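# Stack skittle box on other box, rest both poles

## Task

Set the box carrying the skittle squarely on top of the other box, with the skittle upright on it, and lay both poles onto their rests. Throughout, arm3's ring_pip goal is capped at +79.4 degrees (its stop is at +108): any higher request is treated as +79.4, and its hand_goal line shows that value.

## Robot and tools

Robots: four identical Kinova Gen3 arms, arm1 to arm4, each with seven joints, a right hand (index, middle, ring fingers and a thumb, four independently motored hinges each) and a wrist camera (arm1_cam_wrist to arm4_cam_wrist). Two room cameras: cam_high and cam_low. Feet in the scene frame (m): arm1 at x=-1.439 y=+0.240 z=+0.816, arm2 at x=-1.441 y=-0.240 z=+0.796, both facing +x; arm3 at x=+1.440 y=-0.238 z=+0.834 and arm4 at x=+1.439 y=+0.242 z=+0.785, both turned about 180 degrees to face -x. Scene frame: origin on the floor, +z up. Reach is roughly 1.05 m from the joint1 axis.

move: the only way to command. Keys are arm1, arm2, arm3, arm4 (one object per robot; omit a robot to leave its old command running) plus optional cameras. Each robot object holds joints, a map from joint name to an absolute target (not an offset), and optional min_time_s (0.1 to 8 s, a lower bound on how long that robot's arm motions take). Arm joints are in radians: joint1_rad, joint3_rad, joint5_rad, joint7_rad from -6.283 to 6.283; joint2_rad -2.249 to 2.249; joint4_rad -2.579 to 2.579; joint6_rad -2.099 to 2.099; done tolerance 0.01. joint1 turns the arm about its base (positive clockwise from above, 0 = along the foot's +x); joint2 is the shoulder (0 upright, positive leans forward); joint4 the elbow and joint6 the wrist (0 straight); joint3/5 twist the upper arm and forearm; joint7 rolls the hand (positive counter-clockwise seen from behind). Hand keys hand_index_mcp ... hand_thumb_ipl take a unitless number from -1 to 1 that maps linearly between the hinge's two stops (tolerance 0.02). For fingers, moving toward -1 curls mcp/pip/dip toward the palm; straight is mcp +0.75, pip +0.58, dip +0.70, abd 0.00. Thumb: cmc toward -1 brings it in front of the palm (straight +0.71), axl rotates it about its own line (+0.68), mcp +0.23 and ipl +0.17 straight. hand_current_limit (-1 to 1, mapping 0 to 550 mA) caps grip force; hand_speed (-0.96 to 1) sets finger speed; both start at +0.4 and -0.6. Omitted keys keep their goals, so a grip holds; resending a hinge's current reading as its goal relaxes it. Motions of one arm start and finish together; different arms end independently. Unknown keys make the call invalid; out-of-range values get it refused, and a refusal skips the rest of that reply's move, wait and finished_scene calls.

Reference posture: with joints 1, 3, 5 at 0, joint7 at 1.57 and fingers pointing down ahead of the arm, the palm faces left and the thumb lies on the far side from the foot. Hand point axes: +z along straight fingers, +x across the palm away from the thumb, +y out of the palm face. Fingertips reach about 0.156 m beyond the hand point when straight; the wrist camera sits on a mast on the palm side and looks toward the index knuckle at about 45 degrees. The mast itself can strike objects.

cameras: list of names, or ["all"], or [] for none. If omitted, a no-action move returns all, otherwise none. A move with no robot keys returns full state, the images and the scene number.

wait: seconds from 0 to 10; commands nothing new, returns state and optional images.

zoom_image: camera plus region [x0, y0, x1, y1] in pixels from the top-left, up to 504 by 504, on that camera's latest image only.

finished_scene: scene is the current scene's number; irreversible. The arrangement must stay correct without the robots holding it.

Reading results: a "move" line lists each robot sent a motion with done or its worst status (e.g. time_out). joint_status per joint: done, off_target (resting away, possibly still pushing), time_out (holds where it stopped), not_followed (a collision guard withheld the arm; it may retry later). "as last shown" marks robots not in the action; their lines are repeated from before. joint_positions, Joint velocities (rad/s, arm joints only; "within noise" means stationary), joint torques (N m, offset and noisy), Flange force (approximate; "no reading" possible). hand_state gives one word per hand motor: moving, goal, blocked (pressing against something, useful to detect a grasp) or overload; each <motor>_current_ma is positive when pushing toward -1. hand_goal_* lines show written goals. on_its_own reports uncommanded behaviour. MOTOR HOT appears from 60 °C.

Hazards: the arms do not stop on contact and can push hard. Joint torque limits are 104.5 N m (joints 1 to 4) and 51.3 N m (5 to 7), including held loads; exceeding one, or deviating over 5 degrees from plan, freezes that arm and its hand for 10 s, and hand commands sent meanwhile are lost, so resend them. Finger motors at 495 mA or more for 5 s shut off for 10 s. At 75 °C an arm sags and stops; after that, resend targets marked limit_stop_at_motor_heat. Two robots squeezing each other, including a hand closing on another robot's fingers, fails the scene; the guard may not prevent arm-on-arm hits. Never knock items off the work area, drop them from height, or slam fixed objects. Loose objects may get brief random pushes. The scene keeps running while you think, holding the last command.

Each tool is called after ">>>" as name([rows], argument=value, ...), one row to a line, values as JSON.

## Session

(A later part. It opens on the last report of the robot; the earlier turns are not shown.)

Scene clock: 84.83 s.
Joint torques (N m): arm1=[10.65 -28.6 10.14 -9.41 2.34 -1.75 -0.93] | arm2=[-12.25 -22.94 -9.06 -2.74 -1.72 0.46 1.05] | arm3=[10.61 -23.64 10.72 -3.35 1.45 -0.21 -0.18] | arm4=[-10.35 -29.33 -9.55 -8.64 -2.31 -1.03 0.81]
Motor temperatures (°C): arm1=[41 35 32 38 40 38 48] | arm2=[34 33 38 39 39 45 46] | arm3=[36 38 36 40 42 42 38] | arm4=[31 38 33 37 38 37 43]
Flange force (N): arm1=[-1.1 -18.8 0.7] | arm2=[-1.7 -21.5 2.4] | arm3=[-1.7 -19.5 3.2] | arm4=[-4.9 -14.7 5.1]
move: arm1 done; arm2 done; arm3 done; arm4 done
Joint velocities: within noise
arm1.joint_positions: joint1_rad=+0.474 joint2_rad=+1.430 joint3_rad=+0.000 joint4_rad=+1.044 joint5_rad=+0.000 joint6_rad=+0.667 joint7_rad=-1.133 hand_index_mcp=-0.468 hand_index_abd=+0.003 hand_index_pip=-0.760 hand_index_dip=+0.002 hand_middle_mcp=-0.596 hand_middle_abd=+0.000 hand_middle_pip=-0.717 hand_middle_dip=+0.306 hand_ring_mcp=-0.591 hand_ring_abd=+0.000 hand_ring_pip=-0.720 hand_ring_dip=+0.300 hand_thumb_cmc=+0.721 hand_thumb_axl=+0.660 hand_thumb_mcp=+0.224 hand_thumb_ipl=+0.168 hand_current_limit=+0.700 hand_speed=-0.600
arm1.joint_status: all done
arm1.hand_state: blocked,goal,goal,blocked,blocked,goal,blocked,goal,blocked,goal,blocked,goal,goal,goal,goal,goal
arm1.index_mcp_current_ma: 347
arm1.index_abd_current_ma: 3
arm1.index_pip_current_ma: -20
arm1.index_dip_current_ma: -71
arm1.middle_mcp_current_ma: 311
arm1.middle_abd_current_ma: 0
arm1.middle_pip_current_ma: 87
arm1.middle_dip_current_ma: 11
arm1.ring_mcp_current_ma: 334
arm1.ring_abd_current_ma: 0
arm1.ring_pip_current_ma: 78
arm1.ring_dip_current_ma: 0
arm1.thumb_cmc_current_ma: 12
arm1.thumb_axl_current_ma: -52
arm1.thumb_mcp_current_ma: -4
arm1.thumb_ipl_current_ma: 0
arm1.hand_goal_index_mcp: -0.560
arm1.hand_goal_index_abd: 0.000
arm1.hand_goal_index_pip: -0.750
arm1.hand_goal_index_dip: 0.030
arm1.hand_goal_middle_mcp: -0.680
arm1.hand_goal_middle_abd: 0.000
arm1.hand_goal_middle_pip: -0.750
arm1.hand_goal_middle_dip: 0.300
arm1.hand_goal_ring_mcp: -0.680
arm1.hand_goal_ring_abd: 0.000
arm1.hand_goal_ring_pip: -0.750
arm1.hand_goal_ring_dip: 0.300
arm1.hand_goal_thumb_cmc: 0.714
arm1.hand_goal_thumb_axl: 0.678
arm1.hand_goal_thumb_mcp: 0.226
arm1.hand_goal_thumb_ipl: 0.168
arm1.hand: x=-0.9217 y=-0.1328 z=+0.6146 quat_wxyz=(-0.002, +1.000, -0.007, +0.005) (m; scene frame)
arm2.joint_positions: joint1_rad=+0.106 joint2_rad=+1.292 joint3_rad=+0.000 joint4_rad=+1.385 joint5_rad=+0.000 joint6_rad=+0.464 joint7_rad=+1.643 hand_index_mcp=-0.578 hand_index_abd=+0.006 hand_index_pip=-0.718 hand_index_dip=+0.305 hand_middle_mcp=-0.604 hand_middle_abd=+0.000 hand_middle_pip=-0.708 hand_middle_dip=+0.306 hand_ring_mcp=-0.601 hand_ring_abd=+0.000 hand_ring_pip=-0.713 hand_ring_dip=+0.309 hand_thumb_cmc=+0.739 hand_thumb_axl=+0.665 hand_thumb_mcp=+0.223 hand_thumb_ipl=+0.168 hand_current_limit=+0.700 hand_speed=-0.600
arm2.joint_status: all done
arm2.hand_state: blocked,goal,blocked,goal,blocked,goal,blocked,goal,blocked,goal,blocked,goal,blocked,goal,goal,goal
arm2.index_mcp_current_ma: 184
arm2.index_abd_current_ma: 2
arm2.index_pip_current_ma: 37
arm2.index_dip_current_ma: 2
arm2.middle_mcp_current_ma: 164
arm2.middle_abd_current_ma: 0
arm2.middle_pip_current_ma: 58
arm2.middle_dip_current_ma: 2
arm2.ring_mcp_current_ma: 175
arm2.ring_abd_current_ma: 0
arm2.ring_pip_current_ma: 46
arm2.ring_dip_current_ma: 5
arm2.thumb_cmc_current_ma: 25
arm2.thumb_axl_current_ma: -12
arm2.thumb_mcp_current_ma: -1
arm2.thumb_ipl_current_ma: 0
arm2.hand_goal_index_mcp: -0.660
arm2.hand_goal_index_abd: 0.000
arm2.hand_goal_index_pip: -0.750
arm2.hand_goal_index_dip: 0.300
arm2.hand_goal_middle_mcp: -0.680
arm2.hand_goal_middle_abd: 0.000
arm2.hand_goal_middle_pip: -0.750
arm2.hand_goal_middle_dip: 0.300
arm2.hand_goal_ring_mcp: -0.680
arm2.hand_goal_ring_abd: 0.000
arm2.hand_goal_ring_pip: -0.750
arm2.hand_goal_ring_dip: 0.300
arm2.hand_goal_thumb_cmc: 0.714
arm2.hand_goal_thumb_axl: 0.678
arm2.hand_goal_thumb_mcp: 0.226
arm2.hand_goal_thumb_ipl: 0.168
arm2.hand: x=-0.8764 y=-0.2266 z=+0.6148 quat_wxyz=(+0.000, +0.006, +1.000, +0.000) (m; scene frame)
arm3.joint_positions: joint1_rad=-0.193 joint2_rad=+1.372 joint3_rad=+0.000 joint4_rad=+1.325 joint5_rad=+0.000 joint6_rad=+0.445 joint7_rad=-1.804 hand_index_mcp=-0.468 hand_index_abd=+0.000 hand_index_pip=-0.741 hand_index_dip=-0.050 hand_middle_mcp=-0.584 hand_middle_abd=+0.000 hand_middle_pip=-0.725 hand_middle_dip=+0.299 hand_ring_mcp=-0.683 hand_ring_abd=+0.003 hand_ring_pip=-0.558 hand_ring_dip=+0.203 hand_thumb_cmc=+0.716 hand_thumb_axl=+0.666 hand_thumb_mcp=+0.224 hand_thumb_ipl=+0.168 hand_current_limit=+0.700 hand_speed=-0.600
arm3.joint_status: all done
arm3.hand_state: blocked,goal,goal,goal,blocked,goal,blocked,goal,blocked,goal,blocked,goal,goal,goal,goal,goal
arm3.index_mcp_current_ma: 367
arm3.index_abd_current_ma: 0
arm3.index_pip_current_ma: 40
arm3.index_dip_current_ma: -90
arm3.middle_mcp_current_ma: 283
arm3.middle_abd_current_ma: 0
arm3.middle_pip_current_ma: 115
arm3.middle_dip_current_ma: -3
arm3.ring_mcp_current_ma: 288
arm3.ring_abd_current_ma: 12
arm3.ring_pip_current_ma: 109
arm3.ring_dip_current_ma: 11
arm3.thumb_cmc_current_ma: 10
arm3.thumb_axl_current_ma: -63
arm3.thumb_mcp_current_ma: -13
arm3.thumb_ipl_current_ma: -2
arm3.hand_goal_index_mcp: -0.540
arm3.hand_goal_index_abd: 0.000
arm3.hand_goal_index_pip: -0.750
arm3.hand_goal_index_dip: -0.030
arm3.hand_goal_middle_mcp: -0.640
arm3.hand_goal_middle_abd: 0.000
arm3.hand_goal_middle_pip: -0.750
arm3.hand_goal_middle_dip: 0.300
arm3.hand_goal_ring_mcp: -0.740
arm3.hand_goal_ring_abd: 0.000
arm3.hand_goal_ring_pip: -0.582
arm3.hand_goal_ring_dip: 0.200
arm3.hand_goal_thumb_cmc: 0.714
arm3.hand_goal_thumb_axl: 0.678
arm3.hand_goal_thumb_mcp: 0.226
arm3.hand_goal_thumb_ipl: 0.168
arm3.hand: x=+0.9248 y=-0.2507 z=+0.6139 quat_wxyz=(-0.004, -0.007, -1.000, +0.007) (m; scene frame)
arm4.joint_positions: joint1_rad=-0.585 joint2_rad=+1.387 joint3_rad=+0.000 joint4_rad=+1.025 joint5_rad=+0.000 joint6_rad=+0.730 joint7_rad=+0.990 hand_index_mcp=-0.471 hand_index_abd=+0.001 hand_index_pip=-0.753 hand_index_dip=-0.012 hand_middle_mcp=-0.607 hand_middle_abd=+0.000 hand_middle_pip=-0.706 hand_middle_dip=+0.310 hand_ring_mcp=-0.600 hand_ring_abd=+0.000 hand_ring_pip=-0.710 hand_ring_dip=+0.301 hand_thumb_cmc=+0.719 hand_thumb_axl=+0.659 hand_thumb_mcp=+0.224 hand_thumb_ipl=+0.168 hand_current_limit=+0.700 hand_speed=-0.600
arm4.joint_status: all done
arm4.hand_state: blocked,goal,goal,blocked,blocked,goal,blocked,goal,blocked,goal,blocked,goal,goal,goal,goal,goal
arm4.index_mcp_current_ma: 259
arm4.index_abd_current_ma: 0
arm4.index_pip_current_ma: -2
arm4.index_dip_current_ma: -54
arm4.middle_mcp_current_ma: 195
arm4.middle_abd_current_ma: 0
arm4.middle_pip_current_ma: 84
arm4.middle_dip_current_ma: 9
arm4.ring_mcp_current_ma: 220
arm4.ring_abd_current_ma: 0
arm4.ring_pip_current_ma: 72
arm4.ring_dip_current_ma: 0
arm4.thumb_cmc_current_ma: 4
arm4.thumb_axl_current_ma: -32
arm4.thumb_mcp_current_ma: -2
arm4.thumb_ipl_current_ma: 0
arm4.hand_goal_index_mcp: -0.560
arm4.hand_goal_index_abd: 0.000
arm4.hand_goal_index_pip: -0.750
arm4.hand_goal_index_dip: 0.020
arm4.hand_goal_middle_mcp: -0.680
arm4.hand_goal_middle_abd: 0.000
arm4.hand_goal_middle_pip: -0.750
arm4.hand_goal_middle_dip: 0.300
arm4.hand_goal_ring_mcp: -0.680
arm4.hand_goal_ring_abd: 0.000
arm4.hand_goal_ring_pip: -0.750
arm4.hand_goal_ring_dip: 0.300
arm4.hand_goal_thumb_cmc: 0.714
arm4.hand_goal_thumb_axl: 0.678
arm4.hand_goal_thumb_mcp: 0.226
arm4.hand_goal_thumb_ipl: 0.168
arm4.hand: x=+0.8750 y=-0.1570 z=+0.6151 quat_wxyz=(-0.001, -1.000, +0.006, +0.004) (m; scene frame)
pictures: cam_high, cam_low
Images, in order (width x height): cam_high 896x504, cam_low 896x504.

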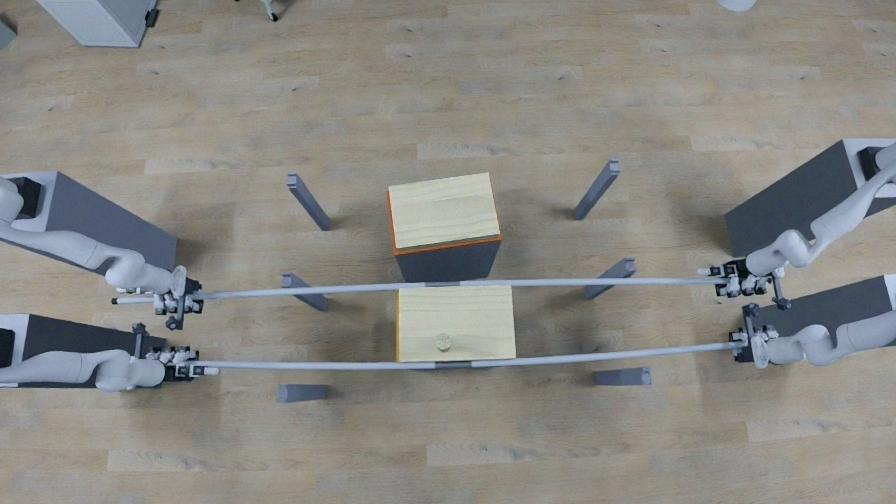

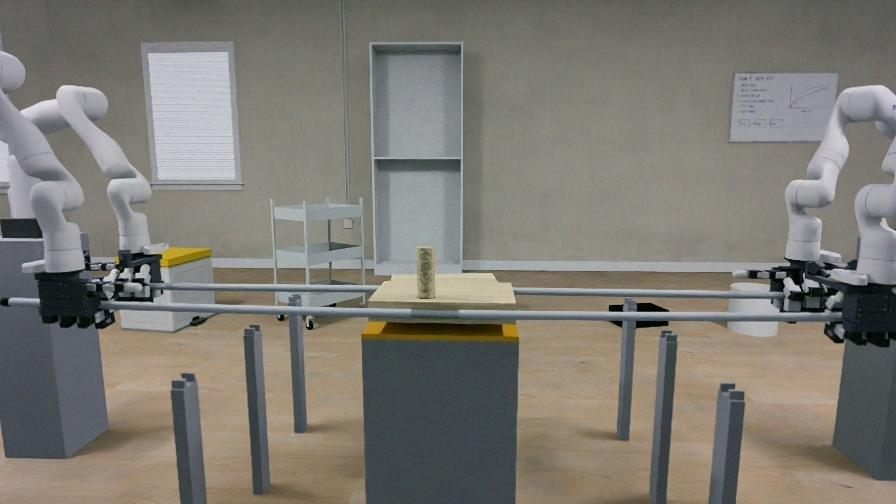

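>>> move(arm1={"joints":{"joint2_rad":1.3245,"joint4_rad":1.115,"joint6_rad":0.7021},"min_time_s":2.5}, arm2={"joints":{"joint2_rad":1.1853,"joint4_rad":1.4395,"joint6_rad":0.5168},"min_time_s":2.5}, arm3={"joints":{"joint2_rad":1.2607,"joint4_rad":1.394,"joint6_rad":0.4869},"min_time_s":2.5}, arm4={"joints":{"joint2_rad":1.2878,"joint4_rad":1.0823,"joint6_rad":0.7715},"min_time_s":2.5}, cameras=["cam_high","cam_low"])

>>> move(arm1={"joints":{"joint1_rad":0.4243,"joint2_rad":1.2929,"joint4_rad":1.2135,"joint6_rad":0.6352,"joint7_rad":-1.1669},"min_time_s":2}, arm2={"joints":{"joint1_rad":0.0426,"joint2_rad":1.1798,"joint4_rad":1.4588,"joint6_rad":0.503,"joint7_rad":1.595},"min_time_s":2}, arm3={"joints":{"joint1_rad":-0.0817,"joint2_rad":1.2521,"joint4_rad":1.421,"joint6_rad":0.4685,"joint7_rad":-1.6769},"min_time_s":2}, arm4={"joints":{"joint1_rad":-0.4938,"joint2_rad":1.2467,"joint4_rad":1.2028,"joint6_rad":0.6921,"joint7_rad":1.0966},"min_time_s":2}, cameras=["cam_high","cam_low"])

>>> zoom_image(camera="cam_low", region=[350, 220, 530, 360])

Scene clock: 93.87 s.
Joint torques (N m): arm1=[11.76 -27.03 11.13 -7.94 2.68 -0.88 -0.99] | arm2=[-12.18 -22.31 -9.11 -3.1 -2.14 0.52 0.9] | arm3=[10.59 -23.15 10.51 -2.91 1.58 0.19 -0.21] | arm4=[-11.31 -27.9 -10.51 -8.01 -2.7 -0.59 0.96]
Motor temperatures (°C): arm1=[40 35 32 38 40 38 47] | arm2=[34 33 38 38 39 45 46] | arm3=[36 38 35 40 42 42 38] | arm4=[31 38 32 37 38 37 43]
Flange force (N): arm1=[3.0 -18.6 1.4] | arm2=[-1.3 -21.6 1.5] | arm3=[0.0 -19.8 3.6] | arm4=[-6.8 -15.1 4.4]
move: arm1 done; arm2 done; arm3 done; arm4 done
Joint velocities: within noise
arm1.joint_positions: joint1_rad=+0.474 joint2_rad=+1.325 joint3_rad=+0.000 joint4_rad=+1.115 joint5_rad=+0.000 joint6_rad=+0.702 joint7_rad=-1.133 hand_index_mcp=-0.468 hand_index_abd=+0.003 hand_index_pip=-0.760 hand_index_dip=+0.002 hand_middle_mcp=-0.596 hand_middle_abd=+0.000 hand_middle_pip=-0.717 hand_middle_dip=+0.306 hand_ring_mcp=-0.591 hand_ring_abd=+0.000 hand_ring_pip=-0.720 hand_ring_dip=+0.300 hand_thumb_cmc=+0.721 hand_thumb_axl=+0.660 hand_thumb_mcp=+0.224 hand_thumb_ipl=+0.168 hand_current_limit=+0.700 hand_speed=-0.600
arm1.joint_status: all done
arm1.hand_state: blocked,goal,goal,blocked,blocked,goal,blocked,goal,blocked,goal,blocked,goal,goal,goal,goal,goal
arm1.index_mcp_current_ma: 347
arm1.index_abd_current_ma: 3
arm1.index_pip_current_ma: -20
arm1.index_dip_current_ma: -71
arm1.middle_mcp_current_ma: 311
arm1.middle_abd_current_ma: 0
arm1.middle_pip_current_ma: 87
arm1.middle_dip_current_ma: 11
arm1.ring_mcp_current_ma: 334
arm1.ring_abd_current_ma: 0
arm1.ring_pip_current_ma: 78
arm1.ring_dip_current_ma: 0
arm1.thumb_cmc_current_ma: 12
arm1.thumb_axl_current_ma: -52
arm1.thumb_mcp_current_ma: -4
arm1.thumb_ipl_current_ma: 0
arm1.hand_goal_index_mcp: -0.560
arm1.hand_goal_index_abd: 0.000
arm1.hand_goal_index_pip: -0.750
arm1.hand_goal_index_dip: 0.030
arm1.hand_goal_middle_mcp: -0.680
arm1.hand_goal_middle_abd: 0.000
arm1.hand_goal_middle_pip: -0.750
arm1.hand_goal_middle_dip: 0.300
arm1.hand_goal_ring_mcp: -0.680
arm1.hand_goal_ring_abd: 0.000
arm1.hand_goal_ring_pip: -0.750
arm1.hand_goal_ring_dip: 0.300
arm1.hand_goal_thumb_cmc: 0.714
arm1.hand_goal_thumb_axl: 0.678
arm1.hand_goal_thumb_mcp: 0.226
arm1.hand_goal_thumb_ipl: 0.168
arm1.hand: x=-0.9223 y=-0.1331 z=+0.6653 quat_wxyz=(-0.002, +1.000, -0.007, +0.005) (m; scene frame)
arm2.joint_positions: joint1_rad=+0.106 joint2_rad=+1.185 joint3_rad=+0.000 joint4_rad=+1.439 joint5_rad=+0.000 joint6_rad=+0.517 joint7_rad=+1.643 hand_index_mcp=-0.578 hand_index_abd=+0.006 hand_index_pip=-0.718 hand_index_dip=+0.305 hand_middle_mcp=-0.604 hand_middle_abd=+0.000 hand_middle_pip=-0.708 hand_middle_dip=+0.306 hand_ring_mcp=-0.601 hand_ring_abd=+0.001 hand_ring_pip=-0.713 hand_ring_dip=+0.309 hand_thumb_cmc=+0.739 hand_thumb_axl=+0.665 hand_thumb_mcp=+0.223 hand_thumb_ipl=+0.168 hand_current_limit=+0.700 hand_speed=-0.600
arm2.joint_status: all done
arm2.hand_state: blocked,goal,blocked,goal,blocked,goal,blocked,goal,blocked,goal,blocked,goal,blocked,goal,goal,goal
arm2.index_mcp_current_ma: 184
arm2.index_abd_current_ma: 2
arm2.index_pip_current_ma: 37
arm2.index_dip_current_ma: 2
arm2.middle_mcp_current_ma: 164
arm2.middle_abd_current_ma: 0
arm2.middle_pip_current_ma: 58
arm2.middle_dip_current_ma: 2
arm2.ring_mcp_current_ma: 175
arm2.ring_abd_current_ma: 0
arm2.ring_pip_current_ma: 46
arm2.ring_dip_current_ma: 5
arm2.thumb_cmc_current_ma: 25
arm2.thumb_axl_current_ma: -12
arm2.thumb_mcp_current_ma: -1
arm2.thumb_ipl_current_ma: 0
arm2.hand_goal_index_mcp: -0.660
arm2.hand_goal_index_abd: 0.000
arm2.hand_goal_index_pip: -0.750
arm2.hand_goal_index_dip: 0.300
arm2.hand_goal_middle_mcp: -0.680
arm2.hand_goal_middle_abd: 0.000
arm2.hand_goal_middle_pip: -0.750
arm2.hand_goal_middle_dip: 0.300
arm2.hand_goal_ring_mcp: -0.680
arm2.hand_goal_ring_abd: 0.000
arm2.hand_goal_ring_pip: -0.750
arm2.hand_goal_ring_dip: 0.300
arm2.hand_goal_thumb_cmc: 0.714
arm2.hand_goal_thumb_axl: 0.678
arm2.hand_goal_thumb_mcp: 0.226
arm2.hand_goal_thumb_ipl: 0.168
arm2.hand: x=-0.8765 y=-0.2266 z=+0.6650 quat_wxyz=(+0.000, +0.006, +1.000, +0.000) (m; scene frame)
arm3.joint_positions: joint1_rad=-0.193 joint2_rad=+1.261 joint3_rad=+0.000 joint4_rad=+1.394 joint5_rad=+0.000 joint6_rad=+0.487 joint7_rad=-1.804 hand_index_mcp=-0.468 hand_index_abd=+0.000 hand_index_pip=-0.741 hand_index_dip=-0.050 hand_middle_mcp=-0.584 hand_middle_abd=+0.000 hand_middle_pip=-0.725 hand_middle_dip=+0.299 hand_ring_mcp=-0.682 hand_ring_abd=+0.000 hand_ring_pip=-0.560 hand_ring_dip=+0.203 hand_thumb_cmc=+0.716 hand_thumb_axl=+0.666 hand_thumb_mcp=+0.224 hand_thumb_ipl=+0.168 hand_current_limit=+0.700 hand_speed=-0.600
arm3.joint_status: all done
arm3.hand_state: blocked,goal,goal,goal,blocked,goal,blocked,goal,blocked,goal,blocked,goal,goal,goal,goal,goal
arm3.index_mcp_current_ma: 367
arm3.index_abd_current_ma: 0
arm3.index_pip_current_ma: 40
arm3.index_dip_current_ma: -90
arm3.middle_mcp_current_ma: 283
arm3.middle_abd_current_ma: 0
arm3.middle_pip_current_ma: 115
arm3.middle_dip_current_ma: -3
arm3.ring_mcp_current_ma: 293
arm3.ring_abd_current_ma: -1
arm3.ring_pip_current_ma: 102
arm3.ring_dip_current_ma: 14
arm3.thumb_cmc_current_ma: 10
arm3.thumb_axl_current_ma: -63
arm3.thumb_mcp_current_ma: -13
arm3.thumb_ipl_current_ma: -2
arm3.hand_goal_index_mcp: -0.540
arm3.hand_goal_index_abd: 0.000
arm3.hand_goal_index_pip: -0.750
arm3.hand_goal_index_dip: -0.030
arm3.hand_goal_middle_mcp: -0.640
arm3.hand_goal_middle_abd: 0.000
arm3.hand_goal_middle_pip: -0.750
arm3.hand_goal_middle_dip: 0.300
arm3.hand_goal_ring_mcp: -0.740
arm3.hand_goal_ring_abd: 0.000
arm3.hand_goal_ring_pip: -0.582
arm3.hand_goal_ring_dip: 0.200
arm3.hand_goal_thumb_cmc: 0.714
arm3.hand_goal_thumb_axl: 0.678
arm3.hand_goal_thumb_mcp: 0.226
arm3.hand_goal_thumb_ipl: 0.168
arm3.hand: x=+0.9245 y=-0.2500 z=+0.6650 quat_wxyz=(-0.004, -0.007, -1.000, +0.007) (m; scene frame)
arm4.joint_positions: joint1_rad=-0.585 joint2_rad=+1.288 joint3_rad=+0.000 joint4_rad=+1.082 joint5_rad=+0.000 joint6_rad=+0.772 joint7_rad=+0.990 hand_index_mcp=-0.471 hand_index_abd=+0.001 hand_index_pip=-0.753 hand_index_dip=-0.012 hand_middle_mcp=-0.607 hand_middle_abd=-0.002 hand_middle_pip=-0.706 hand_middle_dip=+0.310 hand_ring_mcp=-0.600 hand_ring_abd=+0.000 hand_ring_pip=-0.710 hand_ring_dip=+0.301 hand_thumb_cmc=+0.719 hand_thumb_axl=+0.659 hand_thumb_mcp=+0.224 hand_thumb_ipl=+0.168 hand_current_limit=+0.700 hand_speed=-0.600
arm4.joint_status: all done
arm4.hand_state: blocked,goal,goal,blocked,blocked,goal,blocked,goal,blocked,goal,blocked,goal,goal,goal,goal,goal
arm4.index_mcp_current_ma: 259
arm4.index_abd_current_ma: 0
arm4.index_pip_current_ma: -2
arm4.index_dip_current_ma: -54
arm4.middle_mcp_current_ma: 195
arm4.middle_abd_current_ma: -1
arm4.middle_pip_current_ma: 84
arm4.middle_dip_current_ma: 9
arm4.ring_mcp_current_ma: 220
arm4.ring_abd_current_ma: 0
arm4.ring_pip_current_ma: 72
arm4.ring_dip_current_ma: 0
arm4.thumb_cmc_current_ma: 4
arm4.thumb_axl_current_ma: -32
arm4.thumb_mcp_current_ma: -2
arm4.thumb_ipl_current_ma: 0
arm4.hand_goal_index_mcp: -0.560
arm4.hand_goal_index_abd: 0.000
arm4.hand_goal_index_pip: -0.750
arm4.hand_goal_index_dip: 0.020
arm4.hand_goal_middle_mcp: -0.680
arm4.hand_goal_middle_abd: 0.000
arm4.hand_goal_middle_pip: -0.750
arm4.hand_goal_middle_dip: 0.300
arm4.hand_goal_ring_mcp: -0.680
arm4.hand_goal_ring_abd: 0.000
arm4.hand_goal_ring_pip: -0.750
arm4.hand_goal_ring_dip: 0.300
arm4.hand_goal_thumb_cmc: 0.714
arm4.hand_goal_thumb_axl: 0.678
arm4.hand_goal_thumb_mcp: 0.226
arm4.hand_goal_thumb_ipl: 0.168
arm4.hand: x=+0.8754 y=-0.1569 z=+0.6647 quat_wxyz=(-0.001, -1.000, +0.006, +0.004) (m; scene frame)
pictures: cam_high, cam_low
Images, in order (width x height): cam_high 896x504, cam_low 896x504.

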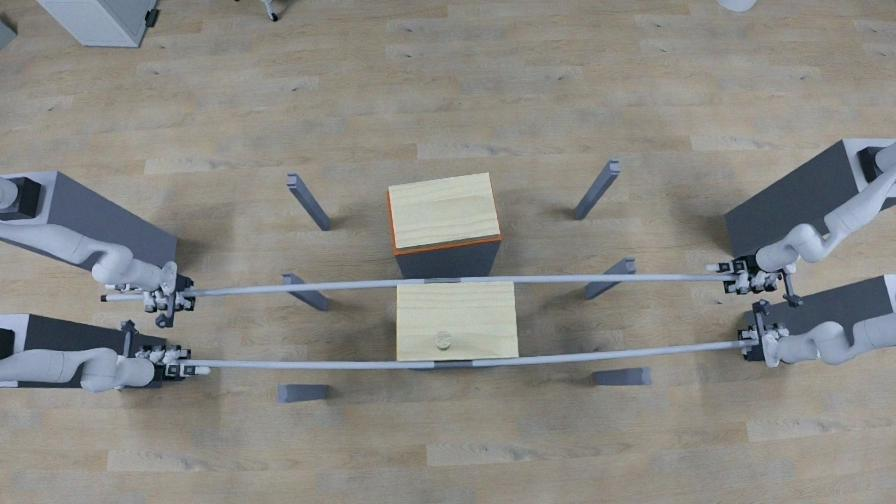

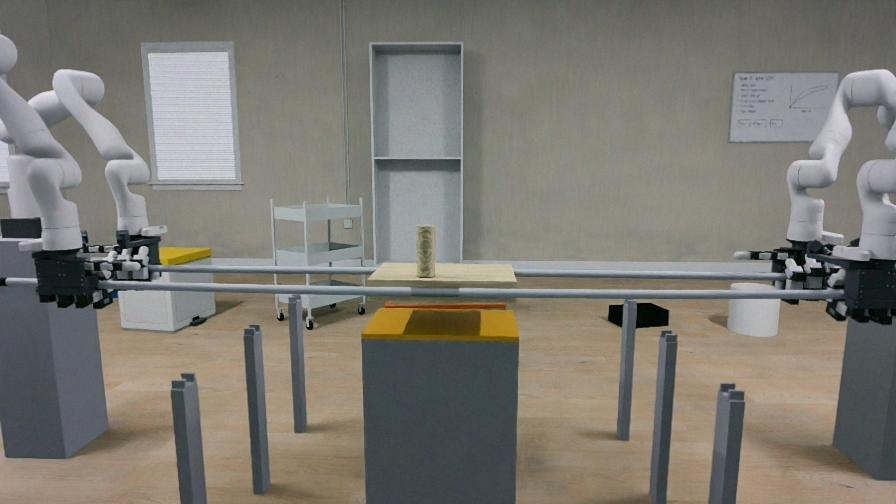

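Scene clock: 96.17 s.
Joint torques (N m): arm1=[10.38 -27.53 10.42 -8.83 2.24 -1.63 -0.87] | arm2=[-12.18 -22.36 -9.13 -3.34 -2.05 0.44 0.95] | arm3=[10.24 -23.15 10.23 -3.23 1.43 -0.05 -0.27] | arm4=[-9.58 -28.03 -9.61 -8.79 -2.05 -1.14 0.87]
Motor temperatures (°C): arm1=[40 35 32 37 40 38 47] | arm2=[34 33 38 38 39 45 46] | arm3=[36 38 35 40 42 42 38] | arm4=[31 38 32 36 38 37 43]
Flange force (N): arm1=[0.0 -18.1 1.6] | arm2=[-1.4 -21.6 1.5] | arm3=[1.4 -19.0 3.3] | arm4=[-1.4 -15.1 4.6]
move: arm1 done; arm2 done; arm3 done; arm4 done
Joint velocities: within noise
arm1.joint_positions: joint1_rad=+0.424 joint2_rad=+1.293 joint3_rad=+0.000 joint4_rad=+1.213 joint5_rad=+0.000 joint6_rad=+0.635 joint7_rad=-1.167 hand_index_mcp=-0.468 hand_index_abd=+0.003 hand_index_pip=-0.760 hand_index_dip=+0.002 hand_middle_mcp=-0.596 hand_middle_abd=+0.000 hand_middle_pip=-0.717 hand_middle_dip=+0.306 hand_ring_mcp=-0.591 hand_ring_abd=+0.000 hand_ring_pip=-0.720 hand_ring_dip=+0.301 hand_thumb_cmc=+0.721 hand_thumb_axl=+0.660 hand_thumb_mcp=+0.224 hand_thumb_ipl=+0.168 hand_current_limit=+0.700 hand_speed=-0.600
arm1.joint_status: all done
arm1.hand_state: blocked,goal,goal,blocked,blocked,goal,blocked,goal,blocked,goal,blocked,goal,goal,goal,goal,goal
arm1.index_mcp_current_ma: 347
arm1.index_abd_current_ma: 3
arm1.index_pip_current_ma: -20
arm1.index_dip_current_ma: -71
arm1.middle_mcp_current_ma: 311
arm1.middle_abd_current_ma: 0
arm1.middle_pip_current_ma: 87
arm1.middle_dip_current_ma: 11
arm1.ring_mcp_current_ma: 334
arm1.ring_abd_current_ma: 0
arm1.ring_pip_current_ma: 77
arm1.ring_dip_current_ma: 0
arm1.thumb_cmc_current_ma: 12
arm1.thumb_axl_current_ma: -52
arm1.thumb_mcp_current_ma: -4
arm1.thumb_ipl_current_ma: 0
arm1.hand_goal_index_mcp: -0.560
arm1.hand_goal_index_abd: 0.000
arm1.hand_goal_index_pip: -0.750
arm1.hand_goal_index_dip: 0.030
arm1.hand_goal_middle_mcp: -0.680
arm1.hand_goal_middle_abd: 0.000
arm1.hand_goal_middle_pip: -0.750
arm1.hand_goal_middle_dip: 0.300
arm1.hand_goal_ring_mcp: -0.680
arm1.hand_goal_ring_abd: 0.000
arm1.hand_goal_ring_pip: -0.750
arm1.hand_goal_ring_dip: 0.300
arm1.hand_goal_thumb_cmc: 0.714
arm1.hand_goal_thumb_axl: 0.678
arm1.hand_goal_thumb_mcp: 0.226
arm1.hand_goal_thumb_ipl: 0.168
arm1.hand: x=-0.9257 y=-0.0986 z=+0.6652 quat_wxyz=(-0.002, +1.000, +0.001, +0.005) (m; scene frame)
arm2.joint_positions: joint1_rad=+0.043 joint2_rad=+1.180 joint3_rad=+0.000 joint4_rad=+1.459 joint5_rad=+0.000 joint6_rad=+0.503 joint7_rad=+1.595 hand_index_mcp=-0.578 hand_index_abd=+0.006 hand_index_pip=-0.718 hand_index_dip=+0.305 hand_middle_mcp=-0.604 hand_middle_abd=+0.000 hand_middle_pip=-0.708 hand_middle_dip=+0.306 hand_ring_mcp=-0.601 hand_ring_abd=+0.001 hand_ring_pip=-0.713 hand_ring_dip=+0.309 hand_thumb_cmc=+0.739 hand_thumb_axl=+0.665 hand_thumb_mcp=+0.223 hand_thumb_ipl=+0.168 hand_current_limit=+0.700 hand_speed=-0.600
arm2.joint_status: all done
arm2.hand_state: blocked,goal,blocked,goal,blocked,goal,blocked,goal,blocked,goal,blocked,goal,blocked,goal,goal,goal
arm2.index_mcp_current_ma: 184
arm2.index_abd_current_ma: 2
arm2.index_pip_current_ma: 37
arm2.index_dip_current_ma: 2
arm2.middle_mcp_current_ma: 164
arm2.middle_abd_current_ma: 0
arm2.middle_pip_current_ma: 58
arm2.middle_dip_current_ma: 2
arm2.ring_mcp_current_ma: 175
arm2.ring_abd_current_ma: 0
arm2.ring_pip_current_ma: 46
arm2.ring_dip_current_ma: 5
arm2.thumb_cmc_current_ma: 25
arm2.thumb_axl_current_ma: -12
arm2.thumb_mcp_current_ma: -1
arm2.thumb_ipl_current_ma: 0
arm2.hand_goal_index_mcp: -0.660
arm2.hand_goal_index_abd: 0.000
arm2.hand_goal_index_pip: -0.750
arm2.hand_goal_index_dip: 0.300
arm2.hand_goal_middle_mcp: -0.680
arm2.hand_goal_middle_abd: 0.000
arm2.hand_goal_middle_pip: -0.750
arm2.hand_goal_middle_dip: 0.300
arm2.hand_goal_ring_mcp: -0.680
arm2.hand_goal_ring_abd: 0.000
arm2.hand_goal_ring_pip: -0.750
arm2.hand_goal_ring_dip: 0.300
arm2.hand_goal_thumb_cmc: 0.714
arm2.hand_goal_thumb_axl: 0.678
arm2.hand_goal_thumb_mcp: 0.226
arm2.hand_goal_thumb_ipl: 0.168
arm2.hand: x=-0.8790 y=-0.1916 z=+0.6650 quat_wxyz=(+0.000, -0.001, +1.000, +0.000) (m; scene frame)
arm3.joint_positions: joint1_rad=-0.082 joint2_rad=+1.252 joint3_rad=+0.000 joint4_rad=+1.421 joint5_rad=+0.000 joint6_rad=+0.468 joint7_rad=-1.677 hand_index_mcp=-0.468 hand_index_abd=+0.000 hand_index_pip=-0.741 hand_index_dip=-0.050 hand_middle_mcp=-0.584 hand_middle_abd=+0.000 hand_middle_pip=-0.725 hand_middle_dip=+0.299 hand_ring_mcp=-0.682 hand_ring_abd=-0.001 hand_ring_pip=-0.560 hand_ring_dip=+0.203 hand_thumb_cmc=+0.716 hand_thumb_axl=+0.666 hand_thumb_mcp=+0.224 hand_thumb_ipl=+0.168 hand_current_limit=+0.700 hand_speed=-0.600
arm3.joint_status: all done
arm3.hand_state: blocked,goal,goal,goal,blocked,goal,blocked,goal,blocked,goal,blocked,goal,goal,goal,goal,goal
arm3.index_mcp_current_ma: 367
arm3.index_abd_current_ma: 0
arm3.index_pip_current_ma: 40
arm3.index_dip_current_ma: -90
arm3.middle_mcp_current_ma: 283
arm3.middle_abd_current_ma: 0
arm3.middle_pip_current_ma: 115
arm3.middle_dip_current_ma: -3
arm3.ring_mcp_current_ma: 293
arm3.ring_abd_current_ma: -3
arm3.ring_pip_current_ma: 102
arm3.ring_dip_current_ma: 14
arm3.thumb_cmc_current_ma: 10
arm3.thumb_axl_current_ma: -63
arm3.thumb_mcp_current_ma: -13
arm3.thumb_ipl_current_ma: -2
arm3.hand_goal_index_mcp: -0.540
arm3.hand_goal_index_abd: 0.000
arm3.hand_goal_index_pip: -0.750
arm3.hand_goal_index_dip: -0.030
arm3.hand_goal_middle_mcp: -0.640
arm3.hand_goal_middle_abd: 0.000
arm3.hand_goal_middle_pip: -0.750
arm3.hand_goal_middle_dip: 0.300
arm3.hand_goal_ring_mcp: -0.740
arm3.hand_goal_ring_abd: 0.000
arm3.hand_goal_ring_pip: -0.582
arm3.hand_goal_ring_dip: 0.200
arm3.hand_goal_thumb_cmc: 0.714
arm3.hand_goal_thumb_axl: 0.678
arm3.hand_goal_thumb_mcp: 0.226
arm3.hand_goal_thumb_ipl: 0.168
arm3.hand: x=+0.9223 y=-0.1882 z=+0.6649 quat_wxyz=(-0.003, +0.000, -1.000, +0.007) (m; scene frame)
arm4.joint_positions: joint1_rad=-0.494 joint2_rad=+1.247 joint3_rad=+0.000 joint4_rad=+1.203 joint5_rad=+0.000 joint6_rad=+0.692 joint7_rad=+1.097 hand_index_mcp=-0.471 hand_index_abd=+0.001 hand_index_pip=-0.753 hand_index_dip=-0.012 hand_middle_mcp=-0.606 hand_middle_abd=-0.002 hand_middle_pip=-0.707 hand_middle_dip=+0.310 hand_ring_mcp=-0.600 hand_ring_abd=+0.000 hand_ring_pip=-0.710 hand_ring_dip=+0.301 hand_thumb_cmc=+0.719 hand_thumb_axl=+0.659 hand_thumb_mcp=+0.224 hand_thumb_ipl=+0.168 hand_current_limit=+0.700 hand_speed=-0.600
arm4.joint_status: all done
arm4.hand_state: blocked,goal,goal,blocked,blocked,goal,blocked,goal,blocked,goal,blocked,goal,goal,goal,goal,goal
arm4.index_mcp_current_ma: 259
arm4.index_abd_current_ma: 0
arm4.index_pip_current_ma: -2
arm4.index_dip_current_ma: -54
arm4.middle_mcp_current_ma: 198
arm4.middle_abd_current_ma: -1
arm4.middle_pip_current_ma: 81
arm4.middle_dip_current_ma: 9
arm4.ring_mcp_current_ma: 220
arm4.ring_abd_current_ma: 0
arm4.ring_pip_current_ma: 72
arm4.ring_dip_current_ma: 0
arm4.thumb_cmc_current_ma: 4
arm4.thumb_axl_current_ma: -32
arm4.thumb_mcp_current_ma: -2
arm4.thumb_ipl_current_ma: 0
arm4.hand_goal_index_mcp: -0.560
arm4.hand_goal_index_abd: 0.000
arm4.hand_goal_index_pip: -0.750
arm4.hand_goal_index_dip: 0.020
arm4.hand_goal_middle_mcp: -0.680
arm4.hand_goal_middle_abd: 0.000
arm4.hand_goal_middle_pip: -0.750
arm4.hand_goal_middle_dip: 0.300
arm4.hand_goal_ring_mcp: -0.680
arm4.hand_goal_ring_abd: 0.000
arm4.hand_goal_ring_pip: -0.750
arm4.hand_goal_ring_dip: 0.300
arm4.hand_goal_thumb_cmc: 0.714
arm4.hand_goal_thumb_axl: 0.678
arm4.hand_goal_thumb_mcp: 0.226
arm4.hand_goal_thumb_ipl: 0.168
arm4.hand: x=+0.8714 y=-0.0961 z=+0.6645 quat_wxyz=(-0.001, -1.000, -0.001, +0.004) (m; scene frame)
pictures: cam_high, cam_low
Images, in order (width x height): cam_high 896x504, cam_low 896x504.

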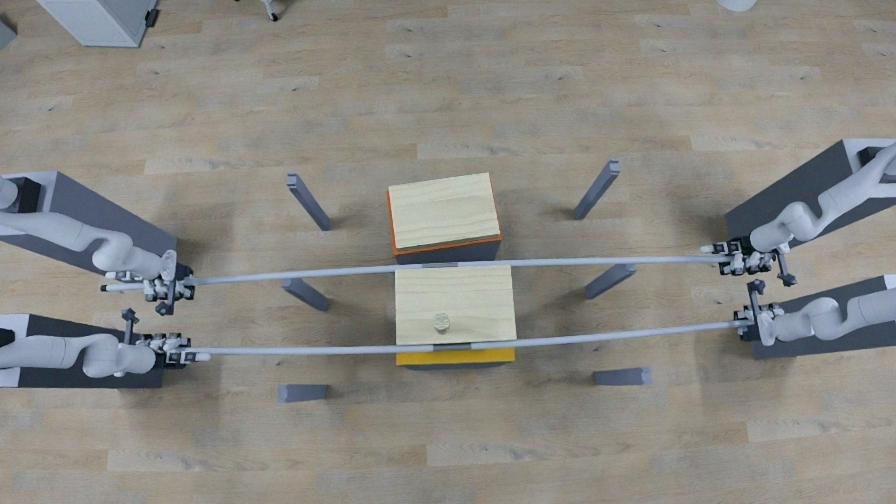

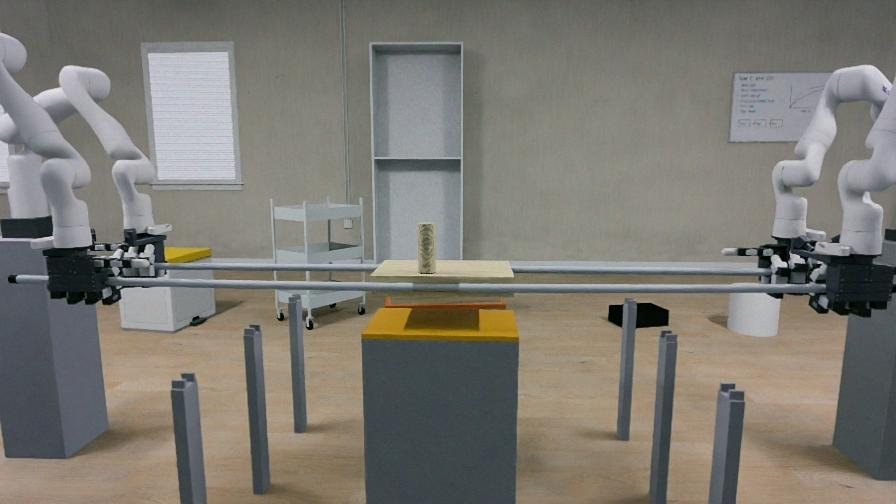

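Scaled by 2.800 from the camera's 896x504 image, which has a finer 1280x720 frame.

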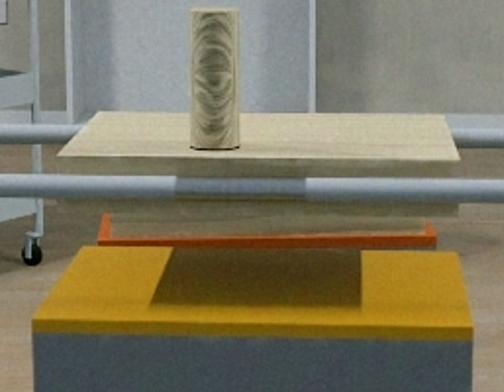

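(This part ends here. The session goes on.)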